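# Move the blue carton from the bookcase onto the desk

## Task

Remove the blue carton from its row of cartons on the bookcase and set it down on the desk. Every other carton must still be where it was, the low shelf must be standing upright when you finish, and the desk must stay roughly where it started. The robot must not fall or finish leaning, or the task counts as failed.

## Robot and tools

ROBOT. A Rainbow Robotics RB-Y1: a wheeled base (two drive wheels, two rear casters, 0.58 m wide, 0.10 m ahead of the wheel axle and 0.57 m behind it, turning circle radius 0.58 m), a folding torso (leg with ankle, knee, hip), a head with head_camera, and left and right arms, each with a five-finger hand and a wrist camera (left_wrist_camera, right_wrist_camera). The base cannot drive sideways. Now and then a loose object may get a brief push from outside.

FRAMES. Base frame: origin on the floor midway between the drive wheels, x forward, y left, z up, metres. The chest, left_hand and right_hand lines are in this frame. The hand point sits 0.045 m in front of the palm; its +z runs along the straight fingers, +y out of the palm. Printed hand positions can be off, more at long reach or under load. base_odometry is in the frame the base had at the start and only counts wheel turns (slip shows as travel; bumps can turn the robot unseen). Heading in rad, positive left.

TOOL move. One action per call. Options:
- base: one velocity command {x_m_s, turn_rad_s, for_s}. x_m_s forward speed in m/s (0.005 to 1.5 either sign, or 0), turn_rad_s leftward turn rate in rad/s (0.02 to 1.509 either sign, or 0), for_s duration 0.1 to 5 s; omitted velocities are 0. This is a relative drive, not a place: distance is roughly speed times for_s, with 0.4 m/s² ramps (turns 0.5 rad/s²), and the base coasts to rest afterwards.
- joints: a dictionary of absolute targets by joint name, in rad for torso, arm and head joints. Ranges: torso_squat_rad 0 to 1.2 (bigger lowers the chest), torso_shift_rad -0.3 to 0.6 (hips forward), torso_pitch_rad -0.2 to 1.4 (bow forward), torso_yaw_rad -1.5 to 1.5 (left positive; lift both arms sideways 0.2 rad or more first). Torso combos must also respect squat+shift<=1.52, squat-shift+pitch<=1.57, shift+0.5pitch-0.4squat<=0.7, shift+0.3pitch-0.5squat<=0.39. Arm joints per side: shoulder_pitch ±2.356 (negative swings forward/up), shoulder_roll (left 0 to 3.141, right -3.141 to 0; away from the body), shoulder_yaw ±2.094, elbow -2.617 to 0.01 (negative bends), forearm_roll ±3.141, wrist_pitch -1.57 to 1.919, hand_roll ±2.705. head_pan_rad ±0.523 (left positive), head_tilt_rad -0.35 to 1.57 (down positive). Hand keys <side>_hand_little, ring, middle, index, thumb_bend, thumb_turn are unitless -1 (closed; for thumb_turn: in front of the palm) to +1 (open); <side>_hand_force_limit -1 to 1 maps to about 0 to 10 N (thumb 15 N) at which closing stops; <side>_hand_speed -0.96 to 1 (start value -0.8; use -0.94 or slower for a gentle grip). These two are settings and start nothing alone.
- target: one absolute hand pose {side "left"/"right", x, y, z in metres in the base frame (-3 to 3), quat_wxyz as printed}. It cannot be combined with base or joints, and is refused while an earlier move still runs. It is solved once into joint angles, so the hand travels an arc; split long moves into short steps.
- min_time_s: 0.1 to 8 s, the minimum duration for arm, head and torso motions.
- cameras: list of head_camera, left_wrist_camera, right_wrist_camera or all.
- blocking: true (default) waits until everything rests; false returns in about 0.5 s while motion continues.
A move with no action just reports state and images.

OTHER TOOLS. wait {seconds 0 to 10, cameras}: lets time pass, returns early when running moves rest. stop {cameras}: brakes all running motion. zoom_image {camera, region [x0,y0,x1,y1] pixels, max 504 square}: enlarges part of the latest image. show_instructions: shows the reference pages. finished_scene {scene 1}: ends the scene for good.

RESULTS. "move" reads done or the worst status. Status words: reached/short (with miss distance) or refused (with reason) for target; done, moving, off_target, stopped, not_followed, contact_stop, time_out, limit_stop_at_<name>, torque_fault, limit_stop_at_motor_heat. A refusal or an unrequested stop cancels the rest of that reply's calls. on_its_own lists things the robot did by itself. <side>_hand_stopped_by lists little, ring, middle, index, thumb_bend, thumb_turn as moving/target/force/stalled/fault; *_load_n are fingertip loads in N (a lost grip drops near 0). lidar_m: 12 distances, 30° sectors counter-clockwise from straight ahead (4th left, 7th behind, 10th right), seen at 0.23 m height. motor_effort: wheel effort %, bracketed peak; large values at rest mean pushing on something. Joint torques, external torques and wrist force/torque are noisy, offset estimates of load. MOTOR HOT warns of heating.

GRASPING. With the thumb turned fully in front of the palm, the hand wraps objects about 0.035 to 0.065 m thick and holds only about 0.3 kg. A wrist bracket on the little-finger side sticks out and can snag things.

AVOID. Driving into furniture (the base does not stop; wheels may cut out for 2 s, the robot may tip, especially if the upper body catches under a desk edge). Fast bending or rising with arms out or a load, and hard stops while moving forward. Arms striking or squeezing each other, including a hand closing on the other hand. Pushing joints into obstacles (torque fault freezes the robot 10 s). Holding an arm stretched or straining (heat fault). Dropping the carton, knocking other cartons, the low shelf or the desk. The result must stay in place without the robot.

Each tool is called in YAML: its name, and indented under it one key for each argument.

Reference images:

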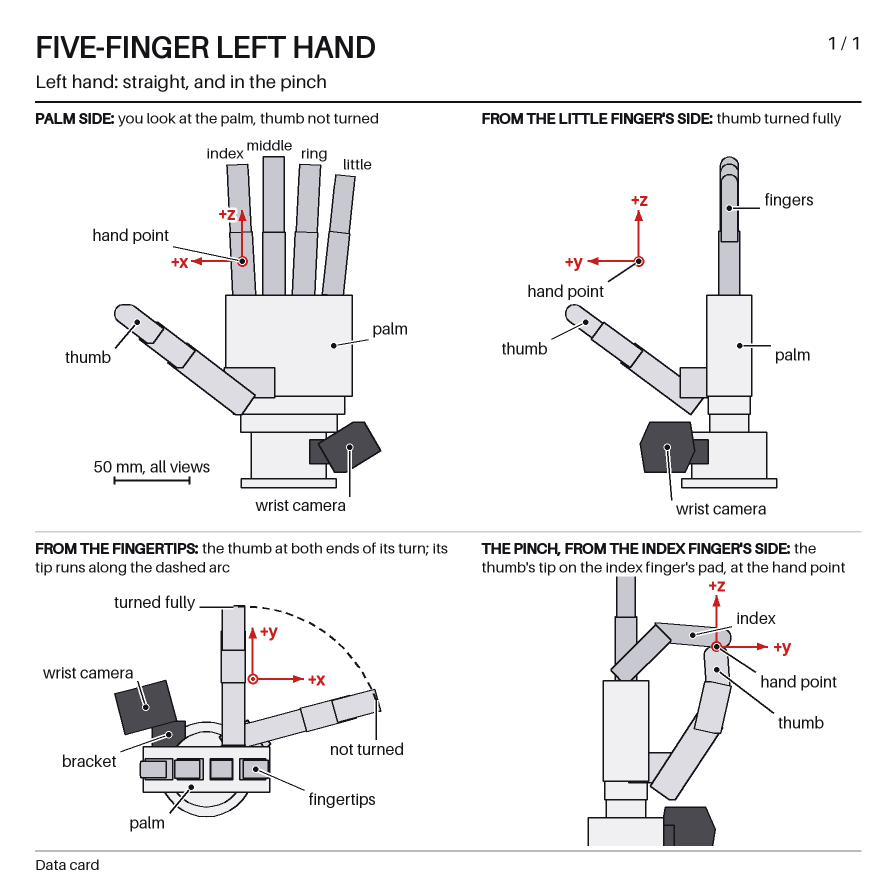

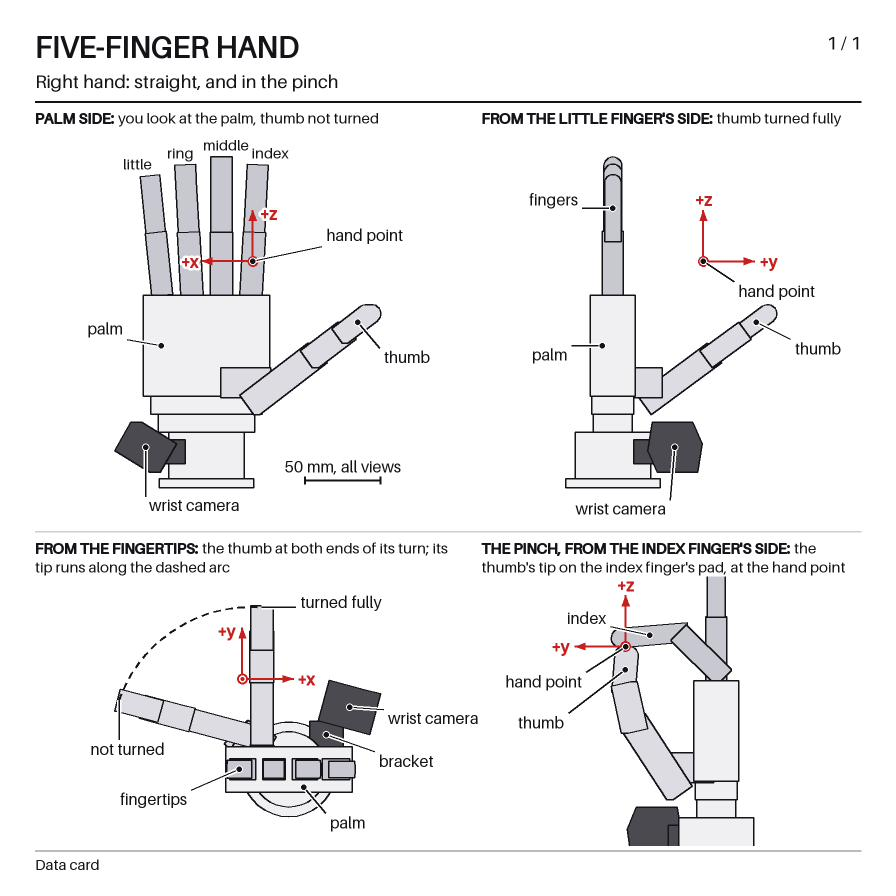

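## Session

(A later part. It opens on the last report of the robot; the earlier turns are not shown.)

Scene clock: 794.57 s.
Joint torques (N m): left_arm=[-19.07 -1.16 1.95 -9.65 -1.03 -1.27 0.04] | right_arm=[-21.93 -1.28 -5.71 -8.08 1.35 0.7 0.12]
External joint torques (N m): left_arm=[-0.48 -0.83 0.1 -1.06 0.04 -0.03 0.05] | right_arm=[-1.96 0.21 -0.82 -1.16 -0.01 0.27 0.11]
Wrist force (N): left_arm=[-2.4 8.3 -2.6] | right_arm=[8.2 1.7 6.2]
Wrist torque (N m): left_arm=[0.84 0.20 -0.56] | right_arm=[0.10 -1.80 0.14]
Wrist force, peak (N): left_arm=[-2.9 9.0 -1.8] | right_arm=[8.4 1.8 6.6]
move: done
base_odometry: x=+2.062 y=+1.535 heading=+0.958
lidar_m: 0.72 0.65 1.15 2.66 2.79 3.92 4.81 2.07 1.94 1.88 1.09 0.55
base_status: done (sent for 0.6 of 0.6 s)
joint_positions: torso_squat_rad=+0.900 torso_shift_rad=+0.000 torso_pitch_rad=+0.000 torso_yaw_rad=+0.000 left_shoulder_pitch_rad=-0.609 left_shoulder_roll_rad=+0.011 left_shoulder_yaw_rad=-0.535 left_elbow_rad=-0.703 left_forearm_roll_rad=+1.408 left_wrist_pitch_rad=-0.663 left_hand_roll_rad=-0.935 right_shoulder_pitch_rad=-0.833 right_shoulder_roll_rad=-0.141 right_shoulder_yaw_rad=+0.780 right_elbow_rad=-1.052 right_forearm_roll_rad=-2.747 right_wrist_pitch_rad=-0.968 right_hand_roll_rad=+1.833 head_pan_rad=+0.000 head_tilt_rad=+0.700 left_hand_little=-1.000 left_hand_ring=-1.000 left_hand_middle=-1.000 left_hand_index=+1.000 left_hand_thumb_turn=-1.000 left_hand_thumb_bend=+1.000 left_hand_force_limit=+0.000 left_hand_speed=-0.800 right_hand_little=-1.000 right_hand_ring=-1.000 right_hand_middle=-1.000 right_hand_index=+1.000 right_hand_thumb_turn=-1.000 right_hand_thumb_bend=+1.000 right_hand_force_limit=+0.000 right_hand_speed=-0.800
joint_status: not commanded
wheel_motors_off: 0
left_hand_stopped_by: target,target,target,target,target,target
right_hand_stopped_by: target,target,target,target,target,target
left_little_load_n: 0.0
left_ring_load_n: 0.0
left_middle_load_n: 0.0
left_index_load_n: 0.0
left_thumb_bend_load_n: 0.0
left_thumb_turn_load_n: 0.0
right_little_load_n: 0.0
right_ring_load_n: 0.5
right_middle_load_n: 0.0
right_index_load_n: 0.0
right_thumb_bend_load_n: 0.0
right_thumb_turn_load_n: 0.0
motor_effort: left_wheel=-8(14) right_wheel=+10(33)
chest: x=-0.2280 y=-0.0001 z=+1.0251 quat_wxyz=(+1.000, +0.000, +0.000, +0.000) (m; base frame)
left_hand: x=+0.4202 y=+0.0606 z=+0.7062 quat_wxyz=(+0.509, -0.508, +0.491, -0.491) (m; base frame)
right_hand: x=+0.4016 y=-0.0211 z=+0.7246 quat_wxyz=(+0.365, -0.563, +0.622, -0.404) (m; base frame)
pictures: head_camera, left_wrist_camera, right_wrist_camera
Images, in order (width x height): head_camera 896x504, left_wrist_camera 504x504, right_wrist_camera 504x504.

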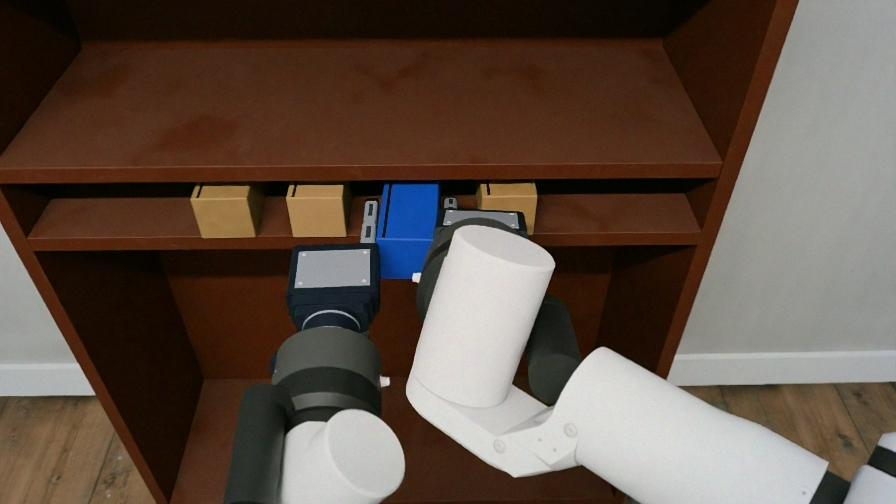

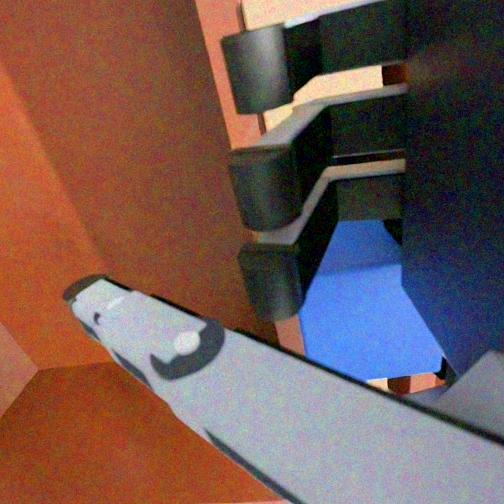

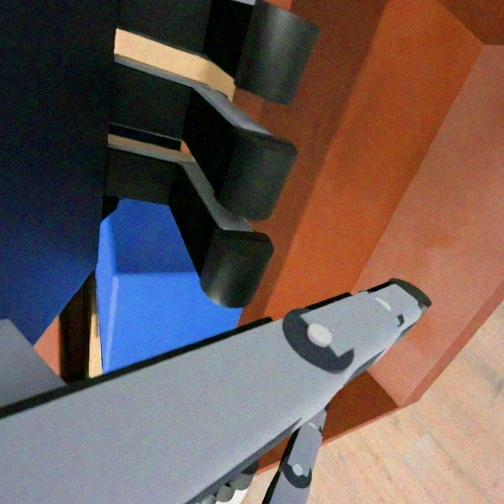

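move:
  target: {"side": "left", "x": 0.42, "y": 0.0655, "z": 0.706, "quat_wxyz": [0.50867, -0.50867, 0.49117, -0.49117]}
  min_time_s: 1
  cameras: []

move:
  target: {"side": "right", "x": 0.4016, "y": -0.0242, "z": 0.7247, "quat_wxyz": [0.36508, -0.56286, 0.62216, -0.40354]}
  min_time_s: 1
  cameras: []

move:
  base: {"x_m_s": 0.05, "for_s": 0.4}
  cameras: ["all"]

zoom_image:
  camera: "head_camera"
  region: [280, 160, 560, 320]

Scene clock: 808.63 s.
Joint torques (N m): left_arm=[-16.09 0.47 3.37 -10.31 -0.65 -1 -0.38] | right_arm=[-21.75 -1.7 -5.36 -7.96 1.2 0.45 0.49]
External joint torques (N m): left_arm=[2.46 0.67 1.43 -1.69 0.42 0.24 -0.37] | right_arm=[-1.79 -0.21 -0.47 -1.05 -0.16 0.01 0.48]
Wrist force (N): left_arm=[-2.5 8.6 -2.2] | right_arm=[8.3 1.8 6.1]
Wrist torque (N m): left_arm=[0.87 0.24 -0.60] | right_arm=[0.14 -1.82 0.15]
Wrist force, peak (N): left_arm=[-2.9 8.9 -2.5] | right_arm=[8.4 1.9 6.3]
move: done
base_odometry: x=+2.062 y=+1.535 heading=+0.958
lidar_m: 0.72 0.65 1.15 2.66 2.80 3.91 4.80 2.06 1.94 1.88 1.08 0.55
base_status: not commanded
joint_positions: torso_squat_rad=+0.900 torso_shift_rad=+0.000 torso_pitch_rad=+0.000 torso_yaw_rad=+0.000 left_shoulder_pitch_rad=-0.598 left_shoulder_roll_rad=+0.023 left_shoulder_yaw_rad=-0.533 left_elbow_rad=-0.722 left_forearm_roll_rad=+1.411 left_wrist_pitch_rad=-0.655 left_hand_roll_rad=-0.940 right_shoulder_pitch_rad=-0.833 right_shoulder_roll_rad=-0.141 right_shoulder_yaw_rad=+0.780 right_elbow_rad=-1.052 right_forearm_roll_rad=-2.747 right_wrist_pitch_rad=-0.968 right_hand_roll_rad=+1.833 head_pan_rad=+0.000 head_tilt_rad=+0.700 left_hand_little=-1.000 left_hand_ring=-1.000 left_hand_middle=-1.000 left_hand_index=+1.000 left_hand_thumb_turn=-1.000 left_hand_thumb_bend=+1.000 left_hand_force_limit=+0.000 left_hand_speed=-0.800 right_hand_little=-1.000 right_hand_ring=-1.000 right_hand_middle=-1.000 right_hand_index=+1.000 right_hand_thumb_turn=-1.000 right_hand_thumb_bend=+1.000 right_hand_force_limit=+0.000 right_hand_speed=-0.800
joint_status: all done
wheel_motors_off: 0
left_hand_stopped_by: target,target,target,target,target,target
right_hand_stopped_by: target,target,target,target,target,target
left_little_load_n: 0.0
left_ring_load_n: 0.0
left_middle_load_n: 0.0
left_index_load_n: 0.0
left_thumb_bend_load_n: 0.0
left_thumb_turn_load_n: 0.0
right_little_load_n: 0.0
right_ring_load_n: 0.0
right_middle_load_n: 0.0
right_index_load_n: 0.0
right_thumb_bend_load_n: 0.0
right_thumb_turn_load_n: 0.0
motor_effort: left_wheel=-8(9) right_wheel=+10(10)
chest: x=-0.2280 y=-0.0001 z=+1.0251 quat_wxyz=(+1.000, +0.000, +0.000, +0.000) (m; base frame)
left_hand: x=+0.4202 y=+0.0650 z=+0.7063 quat_wxyz=(+0.509, -0.508, +0.491, -0.492) (m; base frame)
left_hand_status: reached (checked arc, planned for 1.0 s): 1 mm and 0.1 deg off.
right_hand: x=+0.4016 y=-0.0211 z=+0.7246 quat_wxyz=(+0.365, -0.563, +0.622, -0.404) (m; base frame)
pictures: none
No camera images: "cameras" was empty.

Scene clock: 809.97 s.
Joint torques (N m): left_arm=[-15.97 0.3 3.59 -10.47 -0.56 -1.02 -0.34] | right_arm=[-21.36 -2.06 -5.3 -8.7 1.23 0.77 0.09]
External joint torques (N m): left_arm=[2.58 0.5 1.65 -1.85 0.51 0.22 -0.33] | right_arm=[-1.41 -0.5 -0.35 -1.78 -0.13 0.32 0.09]
Wrist force (N): left_arm=[-2.7 8.5 -2.0] | right_arm=[8.2 1.7 6.0]
Wrist torque (N m): left_arm=[0.82 0.30 -0.63] | right_arm=[0.14 -1.80 0.14]
Wrist force, peak (N): left_arm=[-2.8 8.7 -2.0] | right_arm=[8.5 1.9 6.1]
move: done
base_odometry: x=+2.062 y=+1.535 heading=+0.958
lidar_m: 0.72 0.65 1.15 2.67 2.78 3.91 4.80 2.06 1.93 1.88 1.09 0.54
base_status: not commanded
joint_positions: torso_squat_rad=+0.900 torso_shift_rad=+0.000 torso_pitch_rad=+0.000 torso_yaw_rad=+0.000 left_shoulder_pitch_rad=-0.598 left_shoulder_roll_rad=+0.023 left_shoulder_yaw_rad=-0.533 left_elbow_rad=-0.722 left_forearm_roll_rad=+1.411 left_wrist_pitch_rad=-0.655 left_hand_roll_rad=-0.940 right_shoulder_pitch_rad=-0.828 right_shoulder_roll_rad=-0.150 right_shoulder_yaw_rad=+0.779 right_elbow_rad=-1.063 right_forearm_roll_rad=-2.751 right_wrist_pitch_rad=-0.968 right_hand_roll_rad=+1.836 head_pan_rad=+0.000 head_tilt_rad=+0.700 left_hand_little=-1.000 left_hand_ring=-1.000 left_hand_middle=-1.000 left_hand_index=+1.000 left_hand_thumb_turn=-1.000 left_hand_thumb_bend=+1.000 left_hand_force_limit=+0.000 left_hand_speed=-0.800 right_hand_little=-1.000 right_hand_ring=-1.000 right_hand_middle=-1.000 right_hand_index=+1.000 right_hand_thumb_turn=-1.000 right_hand_thumb_bend=+1.000 right_hand_force_limit=+0.000 right_hand_speed=-0.800
joint_status: all done
wheel_motors_off: 0
left_hand_stopped_by: target,target,target,target,target,target
right_hand_stopped_by: target,target,target,target,target,target
left_little_load_n: 0.0
left_ring_load_n: 0.0
left_middle_load_n: 0.0
left_index_load_n: 0.0
left_thumb_bend_load_n: 0.0
left_thumb_turn_load_n: 0.0
right_little_load_n: 0.0
right_ring_load_n: 0.0
right_middle_load_n: 0.0
right_index_load_n: 0.0
right_thumb_bend_load_n: 0.0
right_thumb_turn_load_n: 0.0
motor_effort: left_wheel=-9(9) right_wheel=+10(10)
chest: x=-0.2280 y=-0.0001 z=+1.0251 quat_wxyz=(+1.000, +0.000, +0.000, +0.000) (m; base frame)
left_hand: x=+0.4202 y=+0.0650 z=+0.7063 quat_wxyz=(+0.509, -0.508, +0.491, -0.492) (m; base frame)
right_hand: x=+0.4016 y=-0.0240 z=+0.7246 quat_wxyz=(+0.365, -0.563, +0.622, -0.404) (m; base frame)
right_hand_status: reached (checked arc, planned for 1.0 s): 0 mm and 0.0 deg off.
pictures: none
No camera images: "cameras" was empty.

Scene clock: 811.00 s.
Joint torques (N m): left_arm=[-16.67 -0.06 3.36 -9.89 -0.74 -1.07 -0.38] | right_arm=[-21.82 -2.36 -5.18 -7.98 1.22 0.85 0.05]
External joint torques (N m): left_arm=[1.88 0.14 1.42 -1.27 0.32 0.16 -0.37] | right_arm=[-1.87 -0.8 -0.22 -1.06 -0.14 0.4 0.04]
Wrist force (N): left_arm=[-2.3 8.3 -1.9] | right_arm=[8.1 2.0 5.9]
Wrist torque (N m): left_arm=[0.78 0.22 -0.57] | right_arm=[0.20 -1.78 0.14]
Wrist force, peak (N): left_arm=[-2.7 8.8 -2.3] | right_arm=[8.4 1.9 6.3]
move: done
base_odometry: x=+2.073 y=+1.551 heading=+0.957
lidar_m: 0.69 0.63 1.11 2.67 2.78 3.90 4.82 2.07 1.94 1.88 1.05 0.53
base_status: done (sent for 0.4 of 0.4 s)
joint_positions: torso_squat_rad=+0.900 torso_shift_rad=+0.000 torso_pitch_rad=+0.000 torso_yaw_rad=+0.000 left_shoulder_pitch_rad=-0.598 left_shoulder_roll_rad=+0.023 left_shoulder_yaw_rad=-0.533 left_elbow_rad=-0.722 left_forearm_roll_rad=+1.411 left_wrist_pitch_rad=-0.655 left_hand_roll_rad=-0.940 right_shoulder_pitch_rad=-0.828 right_shoulder_roll_rad=-0.150 right_shoulder_yaw_rad=+0.779 right_elbow_rad=-1.063 right_forearm_roll_rad=-2.751 right_wrist_pitch_rad=-0.968 right_hand_roll_rad=+1.836 head_pan_rad=+0.000 head_tilt_rad=+0.700 left_hand_little=-1.000 left_hand_ring=-1.000 left_hand_middle=-1.000 left_hand_index=+1.000 left_hand_thumb_turn=-1.000 left_hand_thumb_bend=+1.000 left_hand_force_limit=+0.000 left_hand_speed=-0.800 right_hand_little=-1.000 right_hand_ring=-1.000 right_hand_middle=-1.000 right_hand_index=+1.000 right_hand_thumb_turn=-1.000 right_hand_thumb_bend=+1.000 right_hand_force_limit=+0.000 right_hand_speed=-0.800
joint_status: not commanded
wheel_motors_off: 0
left_hand_stopped_by: target,target,target,target,target,target
right_hand_stopped_by: target,target,target,target,target,target
left_little_load_n: 0.0
left_ring_load_n: 0.0
left_middle_load_n: 0.0
left_index_load_n: 0.0
left_thumb_bend_load_n: 0.0
left_thumb_turn_load_n: 0.0
right_little_load_n: 0.0
right_ring_load_n: 0.0
right_middle_load_n: 0.0
right_index_load_n: 0.0
right_thumb_bend_load_n: 0.0
right_thumb_turn_load_n: 0.5
motor_effort: left_wheel=-10(15) right_wheel=+9(29)
chest: x=-0.2280 y=-0.0001 z=+1.0251 quat_wxyz=(+1.000, +0.000, +0.000, +0.000) (m; base frame)
left_hand: x=+0.4201 y=+0.0651 z=+0.7063 quat_wxyz=(+0.509, -0.508, +0.491, -0.492) (m; base frame)
right_hand: x=+0.4016 y=-0.0241 z=+0.7246 quat_wxyz=(+0.365, -0.563, +0.622, -0.404) (m; base frame)
pictures: head_camera, left_wrist_camera, right_wrist_camera
Images, in order (width x height): head_camera 896x504, left_wrist_camera 504x504, right_wrist_camera 504x504.

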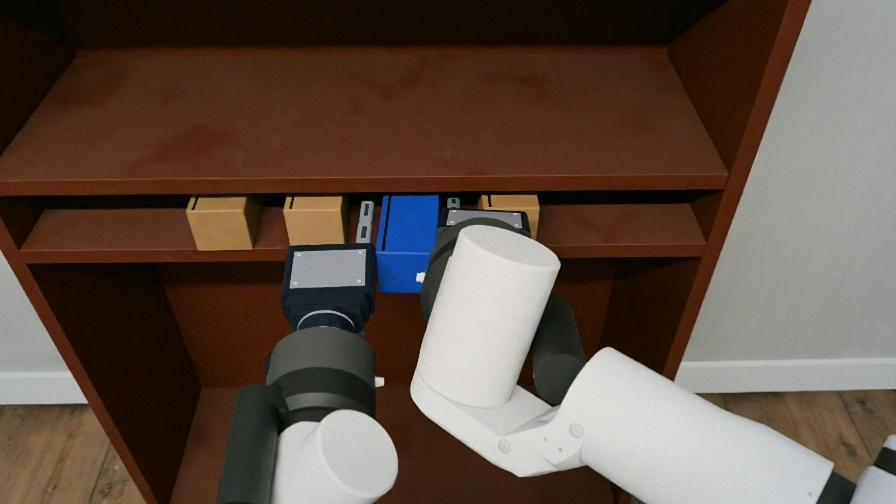

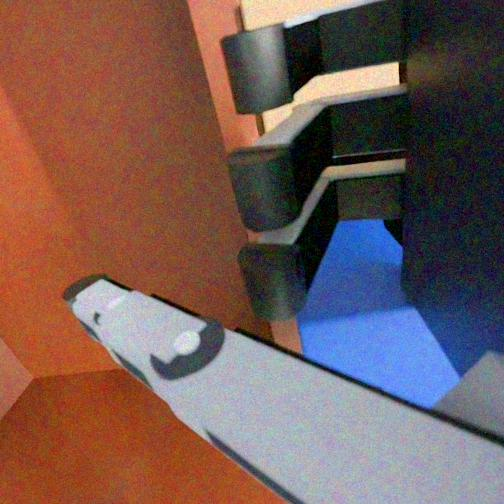

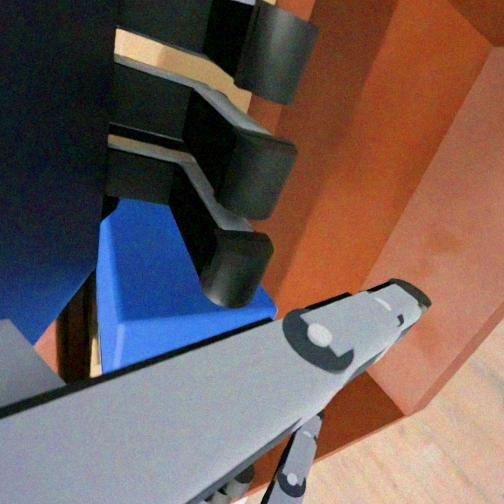

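Scaled by 1.800.

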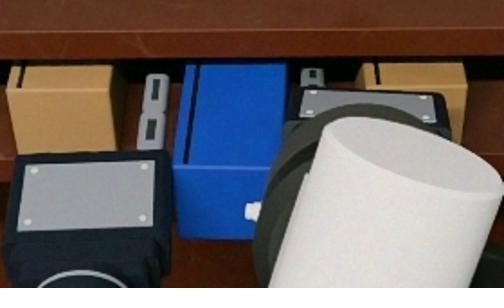

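move:
  base: {"x_m_s": 0.05, "for_s": 0.25}
  cameras: ["head_camera"]

zoom_image:
  camera: "head_camera"
  region: [280, 160, 560, 320]

Scene clock: 844.30 s.
Joint torques (N m): left_arm=[-17.04 -0.26 3.09 -9.86 -0.65 -1.05 -0.34] | right_arm=[-22.2 -2.03 -5.41 -7.78 1.27 0.52 0.18]
External joint torques (N m): left_arm=[1.5 -0.06 1.15 -1.25 0.42 0.19 -0.34] | right_arm=[-2.25 -0.47 -0.46 -0.87 -0.09 0.07 0.17]
Wrist force (N): left_arm=[-3.0 8.6 -1.8] | right_arm=[8.1 2.0 5.9]
Wrist torque (N m): left_arm=[0.83 0.32 -0.62] | right_arm=[0.17 -1.79 0.15]
Wrist force, peak (N): left_arm=[-3.0 8.8 -2.5] | right_arm=[8.8 1.7 6.1]
move: done
base_odometry: x=+2.081 y=+1.562 heading=+0.956
lidar_m: 0.69 0.62 0.63 2.67 2.79 3.89 4.84 2.09 1.94 1.89 1.05 0.52
base_status: done (sent for 0.27 of 0.27 s)
joint_positions: torso_squat_rad=+0.900 torso_shift_rad=+0.000 torso_pitch_rad=+0.000 torso_yaw_rad=+0.000 left_shoulder_pitch_rad=-0.598 left_shoulder_roll_rad=+0.023 left_shoulder_yaw_rad=-0.533 left_elbow_rad=-0.722 left_forearm_roll_rad=+1.411 left_wrist_pitch_rad=-0.655 left_hand_roll_rad=-0.940 right_shoulder_pitch_rad=-0.828 right_shoulder_roll_rad=-0.150 right_shoulder_yaw_rad=+0.779 right_elbow_rad=-1.063 right_forearm_roll_rad=-2.751 right_wrist_pitch_rad=-0.968 right_hand_roll_rad=+1.836 head_pan_rad=+0.000 head_tilt_rad=+0.700 left_hand_little=-1.000 left_hand_ring=-1.000 left_hand_middle=-1.000 left_hand_index=+1.000 left_hand_thumb_turn=-1.000 left_hand_thumb_bend=+1.000 left_hand_force_limit=+0.000 left_hand_speed=-0.800 right_hand_little=-1.000 right_hand_ring=-1.000 right_hand_middle=-1.000 right_hand_index=+1.000 right_hand_thumb_turn=-1.000 right_hand_thumb_bend=+1.000 right_hand_force_limit=+0.000 right_hand_speed=-0.800
joint_status: not commanded
wheel_motors_off: 0
left_hand_stopped_by: target,target,target,target,target,target
right_hand_stopped_by: target,target,target,target,target,target
left_little_load_n: 0.0
left_ring_load_n: 0.0
left_middle_load_n: 0.0
left_index_load_n: 0.0
left_thumb_bend_load_n: 0.0
left_thumb_turn_load_n: 0.0
right_little_load_n: 0.0
right_ring_load_n: 0.0
right_middle_load_n: 0.0
right_index_load_n: 0.0
right_thumb_bend_load_n: 0.0
right_thumb_turn_load_n: 0.0
motor_effort: left_wheel=-9(17) right_wheel=+10(29)
chest: x=-0.2280 y=-0.0001 z=+1.0251 quat_wxyz=(+1.000, +0.000, +0.000, +0.000) (m; base frame)
left_hand: x=+0.4201 y=+0.0651 z=+0.7062 quat_wxyz=(+0.509, -0.508, +0.491, -0.492) (m; base frame)
right_hand: x=+0.4015 y=-0.0241 z=+0.7245 quat_wxyz=(+0.365, -0.563, +0.622, -0.404) (m; base frame)
pictures: head_camera
Images, in order (width x height): head_camera 896x504.

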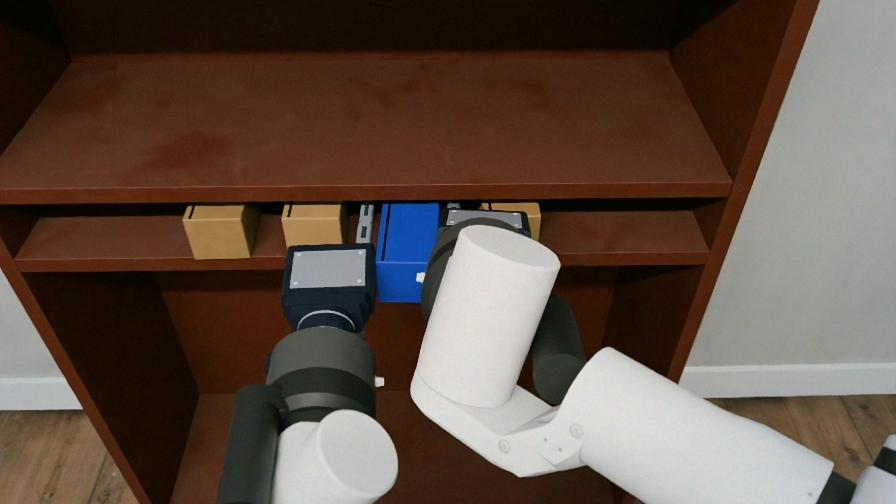

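Scaled by 1.800.

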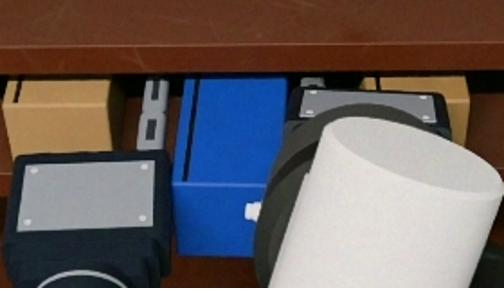

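move:
  target: {"side": "left", "x": 0.42, "y": 0.0575, "z": 0.706, "quat_wxyz": [0.50867, -0.50867, 0.49117, -0.49117]}
  min_time_s: 1.5

move:
  target: {"side": "right", "x": 0.4016, "y": -0.0160, "z": 0.7247, "quat_wxyz": [0.36508, -0.56286, 0.62216, -0.40354]}
  min_time_s: 1.5
  cameras: ["head_camera"]

zoom_image:
  camera: "head_camera"
  region: [280, 160, 560, 320]

Scene clock: 855.80 s.
Joint torques (N m): left_arm=[-20.41 -2.76 0.01 -8.12 -1.38 -1.45 0.32] | right_arm=[-22.12 -1.61 -5.2 -7.94 1.42 0.72 0.16]
External joint torques (N m): left_arm=[-1.82 -2.33 -1.79 0.47 -0.3 -0.21 0.33] | right_arm=[-2.17 -0.05 -0.24 -1.03 0.06 0.27 0.16]
Wrist force (N): left_arm=[-2.2 8.6 -2.0] | right_arm=[8.2 1.6 5.8]
Wrist torque (N m): left_arm=[0.85 0.20 -0.53] | right_arm=[0.13 -1.78 0.13]
Wrist force, peak (N): left_arm=[-2.8 9.0 -2.3] | right_arm=[8.5 1.9 6.2]
move: done
base_odometry: x=+2.081 y=+1.562 heading=+0.956
lidar_m: 0.68 0.63 0.62 2.66 2.79 3.90 4.84 2.08 1.94 1.88 1.03 0.52
base_status: not commanded
joint_positions: torso_squat_rad=+0.900 torso_shift_rad=+0.000 torso_pitch_rad=+0.000 torso_yaw_rad=+0.000 left_shoulder_pitch_rad=-0.612 left_shoulder_roll_rad=+0.005 left_shoulder_yaw_rad=-0.534 left_elbow_rad=-0.699 left_forearm_roll_rad=+1.409 left_wrist_pitch_rad=-0.664 left_hand_roll_rad=-0.939 right_shoulder_pitch_rad=-0.828 right_shoulder_roll_rad=-0.150 right_shoulder_yaw_rad=+0.779 right_elbow_rad=-1.063 right_forearm_roll_rad=-2.751 right_wrist_pitch_rad=-0.968 right_hand_roll_rad=+1.836 head_pan_rad=+0.000 head_tilt_rad=+0.700 left_hand_little=-1.000 left_hand_ring=-1.000 left_hand_middle=-1.000 left_hand_index=+1.000 left_hand_thumb_turn=-1.000 left_hand_thumb_bend=+1.000 left_hand_force_limit=+0.000 left_hand_speed=-0.800 right_hand_little=-1.000 right_hand_ring=-1.000 right_hand_middle=-1.000 right_hand_index=+1.000 right_hand_thumb_turn=-1.000 right_hand_thumb_bend=+1.000 right_hand_force_limit=+0.000 right_hand_speed=-0.800
joint_status: all done
wheel_motors_off: 0
left_hand_stopped_by: target,target,target,target,target,target
right_hand_stopped_by: target,target,target,target,target,target
left_little_load_n: 0.0
left_ring_load_n: 0.0
left_middle_load_n: 0.0
left_index_load_n: 0.0
left_thumb_bend_load_n: 0.0
left_thumb_turn_load_n: 0.0
right_little_load_n: 0.0
right_ring_load_n: 0.0
right_middle_load_n: 0.0
right_index_load_n: 0.0
right_thumb_bend_load_n: 0.0
right_thumb_turn_load_n: 0.0
motor_effort: left_wheel=-9(10) right_wheel=+10(10)
chest: x=-0.2280 y=-0.0001 z=+1.0251 quat_wxyz=(+1.000, +0.000, +0.000, +0.000) (m; base frame)
left_hand: x=+0.4198 y=+0.0579 z=+0.7061 quat_wxyz=(+0.508, -0.509, +0.491, -0.491) (m; base frame)
left_hand_status: reached (checked arc, planned for 1.5 s): 0 mm and 0.0 deg off.
right_hand: x=+0.4015 y=-0.0241 z=+0.7245 quat_wxyz=(+0.365, -0.563, +0.622, -0.404) (m; base frame)
pictures: none

Scene clock: 857.63 s.
Joint torques (N m): left_arm=[-20.34 -2.68 0.35 -8.66 -1.33 -0.93 0.37] | right_arm=[-23.97 0.95 -1.47 -7.64 1.57 0.67 -0.43]
External joint torques (N m): left_arm=[-1.75 -2.25 -1.45 -0.06 -0.25 0.31 0.38] | right_arm=[-4 2.33 3.34 -0.73 0.21 0.24 -0.44]
Wrist force (N): left_arm=[-4.5 8.5 -1.6] | right_arm=[10.2 1.5 5.8]
Wrist torque (N m): left_arm=[0.83 0.14 -0.65] | right_arm=[0.10 -1.78 0.08]
Wrist force, peak (N): left_arm=[-4.7 8.6 -1.8] | right_arm=[10.3 1.8 6.1]
move: done
base_odometry: x=+2.081 y=+1.562 heading=+0.956
lidar_m: 0.68 0.61 0.62 2.67 2.78 3.90 4.83 2.09 1.93 1.88 1.05 0.52
base_status: not commanded
joint_positions: torso_squat_rad=+0.900 torso_shift_rad=+0.000 torso_pitch_rad=+0.000 torso_yaw_rad=+0.000 left_shoulder_pitch_rad=-0.612 left_shoulder_roll_rad=+0.005 left_shoulder_yaw_rad=-0.534 left_elbow_rad=-0.699 left_forearm_roll_rad=+1.409 left_wrist_pitch_rad=-0.665 left_hand_roll_rad=-0.939 right_shoulder_pitch_rad=-0.840 right_shoulder_roll_rad=-0.129 right_shoulder_yaw_rad=+0.781 right_elbow_rad=-1.038 right_forearm_roll_rad=-2.743 right_wrist_pitch_rad=-0.969 right_hand_roll_rad=+1.828 head_pan_rad=+0.000 head_tilt_rad=+0.700 left_hand_little=-1.000 left_hand_ring=-1.000 left_hand_middle=-1.000 left_hand_index=+1.000 left_hand_thumb_turn=-1.000 left_hand_thumb_bend=+1.000 left_hand_force_limit=+0.000 left_hand_speed=-0.800 right_hand_little=-1.000 right_hand_ring=-1.000 right_hand_middle=-1.000 right_hand_index=+1.000 right_hand_thumb_turn=-1.000 right_hand_thumb_bend=+1.000 right_hand_force_limit=+0.000 right_hand_speed=-0.800
joint_status: all done
wheel_motors_off: 0
left_hand_stopped_by: target,target,target,target,target,target
right_hand_stopped_by: target,target,target,target,target,target
left_little_load_n: 0.0
left_ring_load_n: 0.0
left_middle_load_n: 0.0
left_index_load_n: 0.0
left_thumb_bend_load_n: 0.0
left_thumb_turn_load_n: 0.0
right_little_load_n: 0.0
right_ring_load_n: 0.0
right_middle_load_n: 0.0
right_index_load_n: 0.0
right_thumb_bend_load_n: 0.0
right_thumb_turn_load_n: 0.0
motor_effort: left_wheel=-11(11) right_wheel=+9(10)
chest: x=-0.2280 y=-0.0001 z=+1.0251 quat_wxyz=(+1.000, +0.000, +0.000, +0.000) (m; base frame)
left_hand: x=+0.4198 y=+0.0579 z=+0.7061 quat_wxyz=(+0.509, -0.509, +0.491, -0.491) (m; base frame)
right_hand: x=+0.4012 y=-0.0167 z=+0.7245 quat_wxyz=(+0.365, -0.563, +0.622, -0.403) (m; base frame)
right_hand_status: reached (checked arc, planned for 1.5 s): 1 mm and 0.0 deg off.
pictures: head_camera
Images, in order (width x height): head_camera 896x504.

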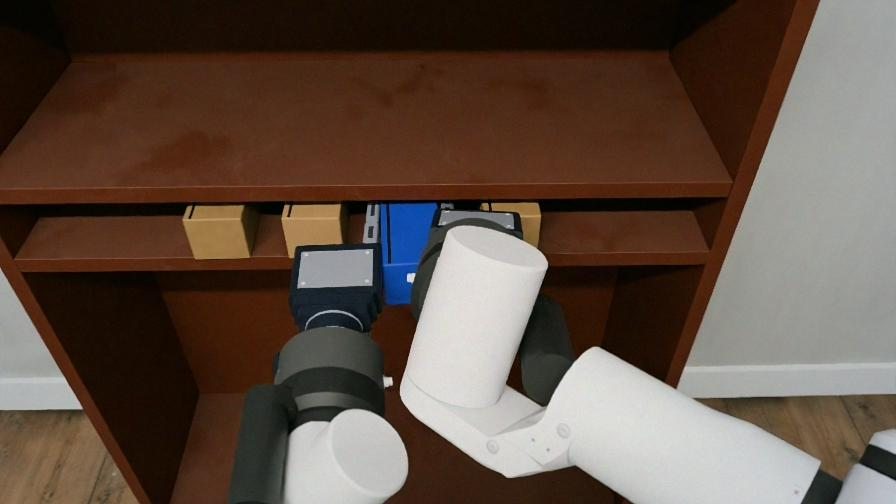

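Scaled by 1.800.

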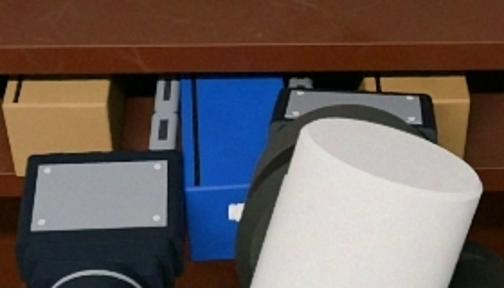

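move:
  target: {"side": "left", "x": 0.42, "y": 0.0545, "z": 0.706, "quat_wxyz": [0.50867, -0.50867, 0.49117, -0.49117]}
  min_time_s: 1.5

move:
  target: {"side": "right", "x": 0.4016, "y": -0.0100, "z": 0.7247, "quat_wxyz": [0.36508, -0.56286, 0.62216, -0.40354]}
  min_time_s: 1.5
  cameras: ["head_camera"]

zoom_image:
  camera: "head_camera"
  region: [280, 160, 560, 320]

Scene clock: 869.23 s.
Joint torques (N m): left_arm=[-21.98 -6.55 -2.04 -9.74 -1.27 -0.11 0.29] | right_arm=[-24.65 2.37 -2.24 -8.93 1.05 1.95 -0.49]
External joint torques (N m): left_arm=[-3.33 -6.12 -3.84 -1.24 -0.18 1.14 0.3] | right_arm=[-4.67 3.76 2.56 -2.01 -0.31 1.52 -0.5]
Wrist force (N): left_arm=[-8.6 8.4 -2.7] | right_arm=[14.1 0.9 7.4]
Wrist torque (N m): left_arm=[0.88 0.18 -0.87] | right_arm=[0.07 -1.72 0.31]
Wrist force, peak (N): left_arm=[-9.0 8.6 -3.1] | right_arm=[14.6 0.8 7.7]
move: done
base_odometry: x=+2.081 y=+1.562 heading=+0.956
lidar_m: 0.68 0.62 0.63 2.67 2.79 3.90 4.84 2.09 1.94 1.88 1.04 0.53
base_status: not commanded
joint_positions: torso_squat_rad=+0.900 torso_shift_rad=+0.000 torso_pitch_rad=+0.000 torso_yaw_rad=+0.000 left_shoulder_pitch_rad=-0.622 left_shoulder_roll_rad=+0.001 left_shoulder_yaw_rad=-0.546 left_elbow_rad=-0.682 left_forearm_roll_rad=+1.418 left_wrist_pitch_rad=-0.675 left_hand_roll_rad=-0.933 right_shoulder_pitch_rad=-0.840 right_shoulder_roll_rad=-0.129 right_shoulder_yaw_rad=+0.781 right_elbow_rad=-1.038 right_forearm_roll_rad=-2.743 right_wrist_pitch_rad=-0.970 right_hand_roll_rad=+1.828 head_pan_rad=+0.000 head_tilt_rad=+0.700 left_hand_little=-1.000 left_hand_ring=-1.000 left_hand_middle=-1.000 left_hand_index=+1.000 left_hand_thumb_turn=-1.000 left_hand_thumb_bend=+1.000 left_hand_force_limit=+0.000 left_hand_speed=-0.800 right_hand_little=-1.000 right_hand_ring=-1.000 right_hand_middle=-1.000 right_hand_index=+1.000 right_hand_thumb_turn=-1.000 right_hand_thumb_bend=+1.000 right_hand_force_limit=+0.000 right_hand_speed=-0.800
joint_status: all done
wheel_motors_off: 0
left_hand_stopped_by: target,target,target,target,target,target
right_hand_stopped_by: target,target,target,target,target,target
left_little_load_n: 0.0
left_ring_load_n: 0.0
left_middle_load_n: 0.5
left_index_load_n: 0.0
left_thumb_bend_load_n: 0.0
left_thumb_turn_load_n: 0.0
right_little_load_n: 0.0
right_ring_load_n: 0.0
right_middle_load_n: 0.0
right_index_load_n: 0.0
right_thumb_bend_load_n: 0.0
right_thumb_turn_load_n: 0.0
motor_effort: left_wheel=-8(10) right_wheel=+10(10)
chest: x=-0.2280 y=-0.0001 z=+1.0251 quat_wxyz=(+1.000, +0.000, +0.000, +0.000) (m; base frame)
left_hand: x=+0.4200 y=+0.0561 z=+0.7057 quat_wxyz=(+0.509, -0.509, +0.491, -0.490) (m; base frame)
left_hand_status: reached (checked arc, planned for 1.5 s): 2 mm and 0.1 deg off.
right_hand: x=+0.4013 y=-0.0171 z=+0.7244 quat_wxyz=(+0.365, -0.563, +0.622, -0.404) (m; base frame)
pictures: none

Scene clock: 871.07 s.
Joint torques (N m): left_arm=[-22 -9.26 -2.69 -11.43 -2.19 2.43 0.24] | right_arm=[-26.47 10.47 1.59 -11.83 -0.09 4.42 -0.41]
External joint torques (N m): left_arm=[-3.34 -8.85 -4.49 -2.93 -1.1 3.68 0.25] | right_arm=[-6.44 11.77 6.26 -4.94 -1.46 4.01 -0.42]
Wrist force (N): left_arm=[-17.8 7.6 -1.4] | right_arm=[24.6 -0.8 6.3]
Wrist torque (N m): left_arm=[0.86 -0.05 -1.45] | right_arm=[0.16 -1.71 0.90]
Wrist force, peak (N): left_arm=[-18.0 7.8 -1.3] | right_arm=[25.0 -0.8 6.5]
move: done
base_odometry: x=+2.081 y=+1.562 heading=+0.956
lidar_m: 0.69 0.63 0.62 2.67 2.79 3.89 4.82 2.08 1.94 1.88 1.04 0.51
base_status: not commanded
joint_positions: torso_squat_rad=+0.900 torso_shift_rad=+0.000 torso_pitch_rad=+0.000 torso_yaw_rad=+0.000 left_shoulder_pitch_rad=-0.622 left_shoulder_roll_rad=+0.002 left_shoulder_yaw_rad=-0.546 left_elbow_rad=-0.681 left_forearm_roll_rad=+1.418 left_wrist_pitch_rad=-0.676 left_hand_roll_rad=-0.933 right_shoulder_pitch_rad=-0.851 right_shoulder_roll_rad=-0.113 right_shoulder_yaw_rad=+0.782 right_elbow_rad=-1.013 right_forearm_roll_rad=-2.736 right_wrist_pitch_rad=-0.970 right_hand_roll_rad=+1.819 head_pan_rad=+0.000 head_tilt_rad=+0.700 left_hand_little=-1.000 left_hand_ring=-1.000 left_hand_middle=-1.000 left_hand_index=+1.000 left_hand_thumb_turn=-1.000 left_hand_thumb_bend=+1.000 left_hand_force_limit=+0.000 left_hand_speed=-0.800 right_hand_little=-1.000 right_hand_ring=-1.000 right_hand_middle=-1.000 right_hand_index=+1.000 right_hand_thumb_turn=-1.000 right_hand_thumb_bend=+1.000 right_hand_force_limit=+0.000 right_hand_speed=-0.800
joint_status: all done
wheel_motors_off: 0
left_hand_stopped_by: target,target,target,target,target,target
right_hand_stopped_by: target,target,target,target,target,target
left_little_load_n: 0.0
left_ring_load_n: 0.0
left_middle_load_n: 0.0
left_index_load_n: 0.0
left_thumb_bend_load_n: 0.0
left_thumb_turn_load_n: 0.0
right_little_load_n: 0.0
right_ring_load_n: 0.0
right_middle_load_n: 0.0
right_index_load_n: 0.0
right_thumb_bend_load_n: 0.0
right_thumb_turn_load_n: 0.0
motor_effort: left_wheel=-9(11) right_wheel=+10(10)
chest: x=-0.2280 y=-0.0001 z=+1.0251 quat_wxyz=(+1.000, +0.000, +0.000, +0.000) (m; base frame)
left_hand: x=+0.4202 y=+0.0569 z=+0.7057 quat_wxyz=(+0.510, -0.509, +0.491, -0.490) (m; base frame)
right_hand: x=+0.4018 y=-0.0133 z=+0.7241 quat_wxyz=(+0.363, -0.562, +0.623, -0.405) (m; base frame)
right_hand_status: reached (checked arc, planned for 1.5 s): 3 mm and 0.3 deg off.
pictures: head_camera
Images, in order (width x height): head_camera 896x504.

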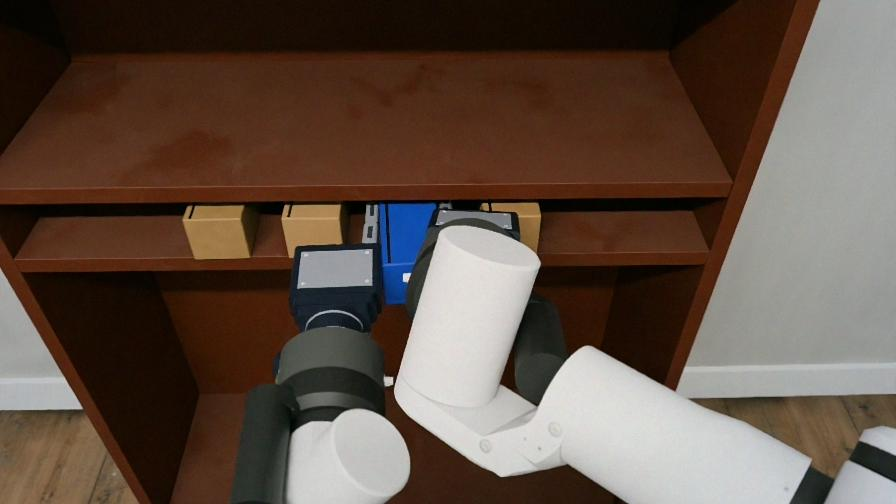

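Scaled by 1.800.

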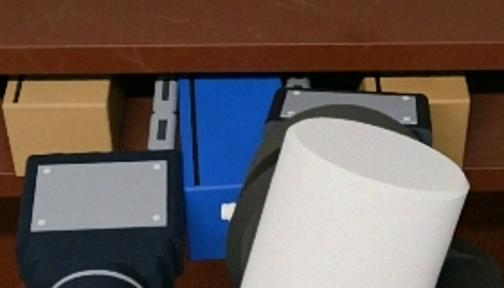

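move:
  joints: {"torso_squat_rad": 0.888}
  min_time_s: 1.5
  cameras: ["head_camera"]

zoom_image:
  camera: "head_camera"
  region: [280, 160, 560, 320]

Scene clock: 883.40 s.
Joint torques (N m): left_arm=[-21.93 -9.31 -2.96 -12.82 -2.36 2.2 0.17] | right_arm=[-25.91 10.13 0.96 -12.06 -0.01 4.52 -0.39]
External joint torques (N m): left_arm=[-3.27 -8.91 -4.75 -4.32 -1.28 3.46 0.18] | right_arm=[-5.89 11.43 5.64 -5.16 -1.38 4.11 -0.39]
Wrist force (N): left_arm=[-17.5 10.0 -1.7] | right_arm=[23.5 0.1 7.0]
Wrist torque (N m): left_arm=[0.74 -0.02 -1.38] | right_arm=[0.11 -1.69 0.84]
Wrist force, peak (N): left_arm=[-17.7 10.5 -1.5] | right_arm=[24.9 -0.9 6.3]
move: done
base_odometry: x=+2.081 y=+1.562 heading=+0.956
lidar_m: 0.68 0.63 0.63 2.66 2.79 3.89 4.83 2.08 1.94 1.88 1.04 0.52
base_status: not commanded
joint_positions: torso_squat_rad=+0.888 torso_shift_rad=+0.000 torso_pitch_rad=+0.000 torso_yaw_rad=+0.000 left_shoulder_pitch_rad=-0.622 left_shoulder_roll_rad=+0.002 left_shoulder_yaw_rad=-0.546 left_elbow_rad=-0.681 left_forearm_roll_rad=+1.418 left_wrist_pitch_rad=-0.676 left_hand_roll_rad=-0.933 right_shoulder_pitch_rad=-0.851 right_shoulder_roll_rad=-0.113 right_shoulder_yaw_rad=+0.782 right_elbow_rad=-1.013 right_forearm_roll_rad=-2.736 right_wrist_pitch_rad=-0.970 right_hand_roll_rad=+1.819 head_pan_rad=+0.000 head_tilt_rad=+0.700 left_hand_little=-1.000 left_hand_ring=-1.000 left_hand_middle=-1.000 left_hand_index=+1.000 left_hand_thumb_turn=-1.000 left_hand_thumb_bend=+1.000 left_hand_force_limit=+0.000 left_hand_speed=-0.800 right_hand_little=-1.000 right_hand_ring=-1.000 right_hand_middle=-1.000 right_hand_index=+1.000 right_hand_thumb_turn=-1.000 right_hand_thumb_bend=+1.000 right_hand_force_limit=+0.000 right_hand_speed=-0.800
joint_status: all done
wheel_motors_off: 0
left_hand_stopped_by: target,target,target,target,target,target
right_hand_stopped_by: target,target,target,target,target,target
left_little_load_n: 0.0
left_ring_load_n: 0.5
left_middle_load_n: 0.0
left_index_load_n: -1.5
left_thumb_bend_load_n: 0.0
left_thumb_turn_load_n: 0.0
right_little_load_n: 0.0
right_ring_load_n: 0.0
right_middle_load_n: 0.0
right_index_load_n: 0.0
right_thumb_bend_load_n: 0.0
right_thumb_turn_load_n: 0.0
motor_effort: left_wheel=-9(11) right_wheel=+10(10)
chest: x=-0.2279 y=-0.0001 z=+1.0316 quat_wxyz=(+1.000, +0.000, +0.000, +0.000) (m; base frame)
left_hand: x=+0.4202 y=+0.0570 z=+0.7119 quat_wxyz=(+0.510, -0.509, +0.491, -0.490) (m; base frame)
right_hand: x=+0.4018 y=-0.0132 z=+0.7305 quat_wxyz=(+0.363, -0.562, +0.623, -0.405) (m; base frame)
pictures: head_camera
Images, in order (width x height): head_camera 896x504.

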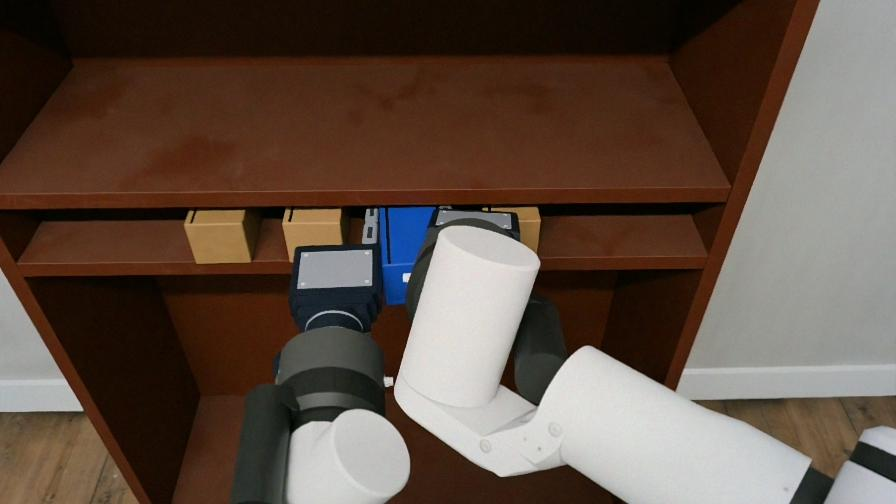

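Scaled by 1.800.

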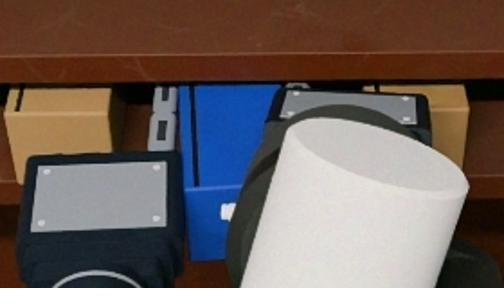

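move:
  base: {"x_m_s": -0.05, "for_s": 1.2}
  cameras: ["head_camera"]

zoom_image:
  camera: "head_camera"
  region: [280, 160, 560, 320]

Scene clock: 891.93 s.
Joint torques (N m): left_arm=[-22 -9.54 -2.51 -13.14 -2.49 2.01 0.31] | right_arm=[-25.9 9.8 0.86 -12.82 0.16 4.54 -0.24]
External joint torques (N m): left_arm=[-3.34 -9.13 -4.3 -4.65 -1.4 3.26 0.32] | right_arm=[-5.88 11.1 5.54 -5.92 -1.21 4.13 -0.24]
Wrist force (N): left_arm=[-17.6 10.4 -2.1] | right_arm=[23.3 0.1 7.3]
Wrist torque (N m): left_arm=[0.83 -0.04 -1.43] | right_arm=[0.09 -1.67 0.83]
Wrist force, peak (N): left_arm=[-17.9 10.5 -1.4] | right_arm=[23.9 -0.1 7.2]
move: done
base_odometry: x=+2.046 y=+1.513 heading=+0.956
lidar_m: 0.75 0.66 1.19 2.67 2.79 3.91 4.78 2.05 1.94 1.88 1.12 0.58
base_status: done (sent for 1.2 of 1.2 s)
joint_positions: torso_squat_rad=+0.888 torso_shift_rad=+0.000 torso_pitch_rad=+0.000 torso_yaw_rad=+0.000 left_shoulder_pitch_rad=-0.622 left_shoulder_roll_rad=+0.002 left_shoulder_yaw_rad=-0.546 left_elbow_rad=-0.681 left_forearm_roll_rad=+1.418 left_wrist_pitch_rad=-0.676 left_hand_roll_rad=-0.933 right_shoulder_pitch_rad=-0.851 right_shoulder_roll_rad=-0.113 right_shoulder_yaw_rad=+0.782 right_elbow_rad=-1.013 right_forearm_roll_rad=-2.736 right_wrist_pitch_rad=-0.970 right_hand_roll_rad=+1.819 head_pan_rad=+0.000 head_tilt_rad=+0.700 left_hand_little=-1.000 left_hand_ring=-1.000 left_hand_middle=-1.000 left_hand_index=+1.000 left_hand_thumb_turn=-1.000 left_hand_thumb_bend=+1.000 left_hand_force_limit=+0.000 left_hand_speed=-0.800 right_hand_little=-1.000 right_hand_ring=-1.000 right_hand_middle=-1.000 right_hand_index=+1.000 right_hand_thumb_turn=-1.000 right_hand_thumb_bend=+1.000 right_hand_force_limit=+0.000 right_hand_speed=-0.800
joint_status: not commanded
wheel_motors_off: 0
left_hand_stopped_by: target,target,target,target,target,target
right_hand_stopped_by: target,target,target,target,target,target
left_little_load_n: 0.0
left_ring_load_n: 0.0
left_middle_load_n: 0.0
left_index_load_n: -1.5
left_thumb_bend_load_n: 0.0
left_thumb_turn_load_n: 0.0
right_little_load_n: 0.0
right_ring_load_n: 0.0
right_middle_load_n: 0.0
right_index_load_n: 0.0
right_thumb_bend_load_n: 0.0
right_thumb_turn_load_n: 0.0
motor_effort: left_wheel=+4(21) right_wheel=-8(17)
chest: x=-0.2280 y=-0.0001 z=+1.0316 quat_wxyz=(+1.000, +0.000, +0.000, +0.000) (m; base frame)
left_hand: x=+0.4201 y=+0.0570 z=+0.7120 quat_wxyz=(+0.510, -0.509, +0.491, -0.490) (m; base frame)
right_hand: x=+0.4018 y=-0.0132 z=+0.7306 quat_wxyz=(+0.363, -0.562, +0.623, -0.405) (m; base frame)
pictures: head_camera
Images, in order (width x height): head_camera 896x504.

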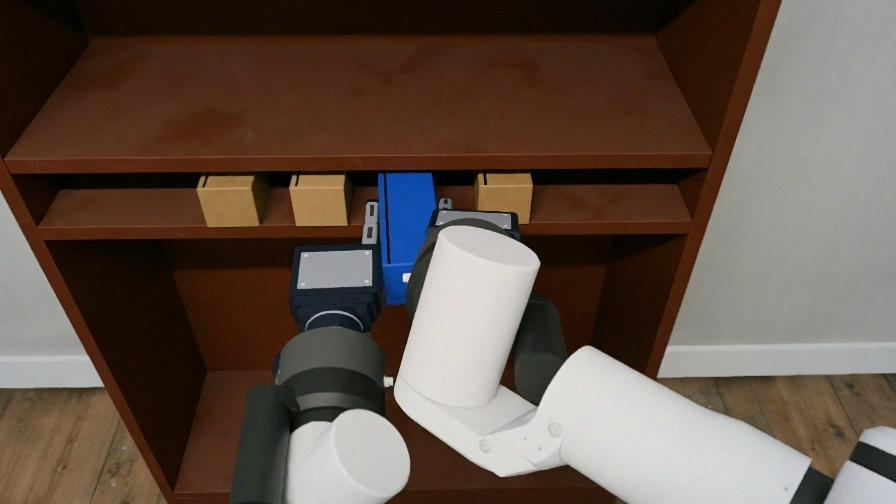

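Scaled by 1.800.

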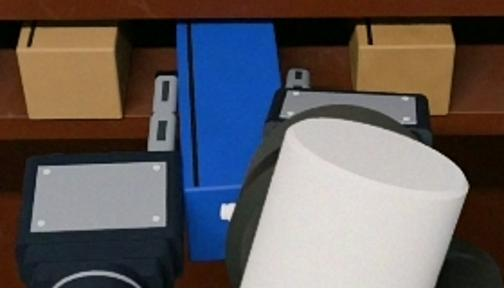

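move:
  base: {"x_m_s": -0.05, "for_s": 1.2}
  cameras: ["head_camera"]

zoom_image:
  camera: "head_camera"
  region: [280, 140, 560, 300]

Scene clock: 897.43 s.
Joint torques (N m): left_arm=[-22.15 -9.92 -2.81 -13.18 -2.55 2.11 0.33] | right_arm=[-25.57 9.38 0.79 -12.86 0.05 4.41 -0.43]
External joint torques (N m): left_arm=[-3.49 -9.51 -4.6 -4.68 -1.46 3.36 0.34] | right_arm=[-5.55 10.68 5.46 -5.97 -1.32 4 -0.44]
Wrist force (N): left_arm=[-17.3 10.2 -2.0] | right_arm=[23.4 0.2 7.4]
Wrist torque (N m): left_arm=[0.77 -0.03 -1.41] | right_arm=[0.09 -1.69 0.84]
Wrist force, peak (N): left_arm=[-17.7 10.7 -2.1] | right_arm=[23.9 0.1 7.5]
move: done
base_odometry: x=+2.012 y=+1.464 heading=+0.956
lidar_m: 0.81 0.71 1.27 2.67 2.79 3.90 4.71 2.44 1.94 1.88 1.22 0.63
base_status: done (sent for 1.2 of 1.2 s)
joint_positions: torso_squat_rad=+0.888 torso_shift_rad=+0.000 torso_pitch_rad=+0.000 torso_yaw_rad=+0.000 left_shoulder_pitch_rad=-0.622 left_shoulder_roll_rad=+0.002 left_shoulder_yaw_rad=-0.546 left_elbow_rad=-0.681 left_forearm_roll_rad=+1.418 left_wrist_pitch_rad=-0.676 left_hand_roll_rad=-0.933 right_shoulder_pitch_rad=-0.851 right_shoulder_roll_rad=-0.113 right_shoulder_yaw_rad=+0.782 right_elbow_rad=-1.013 right_forearm_roll_rad=-2.736 right_wrist_pitch_rad=-0.970 right_hand_roll_rad=+1.819 head_pan_rad=+0.000 head_tilt_rad=+0.700 left_hand_little=-1.000 left_hand_ring=-1.000 left_hand_middle=-1.000 left_hand_index=+1.000 left_hand_thumb_turn=-1.000 left_hand_thumb_bend=+1.000 left_hand_force_limit=+0.000 left_hand_speed=-0.800 right_hand_little=-1.000 right_hand_ring=-1.000 right_hand_middle=-1.000 right_hand_index=+1.000 right_hand_thumb_turn=-1.000 right_hand_thumb_bend=+1.000 right_hand_force_limit=+0.000 right_hand_speed=-0.800
joint_status: not commanded
wheel_motors_off: 0
left_hand_stopped_by: target,target,target,target,target,target
right_hand_stopped_by: target,target,target,target,target,target
left_little_load_n: 0.0
left_ring_load_n: 0.0
left_middle_load_n: 0.0
left_index_load_n: -1.0
left_thumb_bend_load_n: 0.0
left_thumb_turn_load_n: 0.0
right_little_load_n: 0.0
right_ring_load_n: 0.0
right_middle_load_n: 0.0
right_index_load_n: 0.0
right_thumb_bend_load_n: 0.0
right_thumb_turn_load_n: 0.5
motor_effort: left_wheel=-9(16) right_wheel=+1(29)
chest: x=-0.2280 y=-0.0001 z=+1.0316 quat_wxyz=(+1.000, +0.000, +0.000, +0.000) (m; base frame)
left_hand: x=+0.4201 y=+0.0571 z=+0.7119 quat_wxyz=(+0.510, -0.509, +0.491, -0.490) (m; base frame)
right_hand: x=+0.4018 y=-0.0131 z=+0.7306 quat_wxyz=(+0.363, -0.562, +0.623, -0.405) (m; base frame)
pictures: head_camera
Images, in order (width x height): head_camera 896x504.

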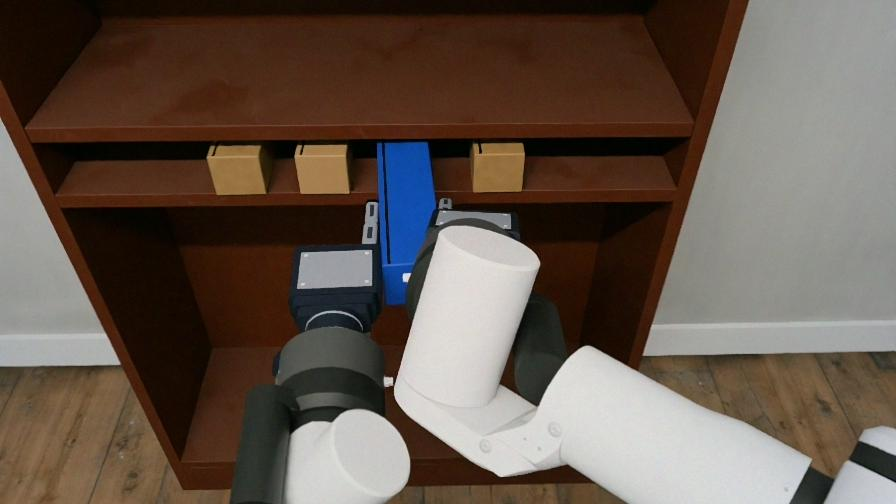

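Scaled by 1.800.

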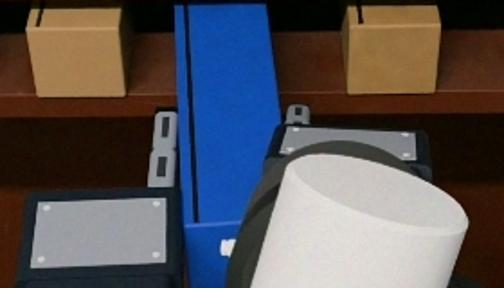

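zoom_image:
  camera: "head_camera"
  region: [340, 125, 500, 216]

Scaled by 3.150.

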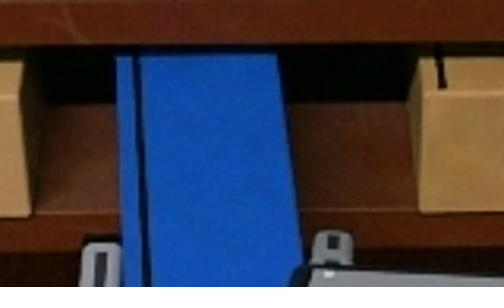

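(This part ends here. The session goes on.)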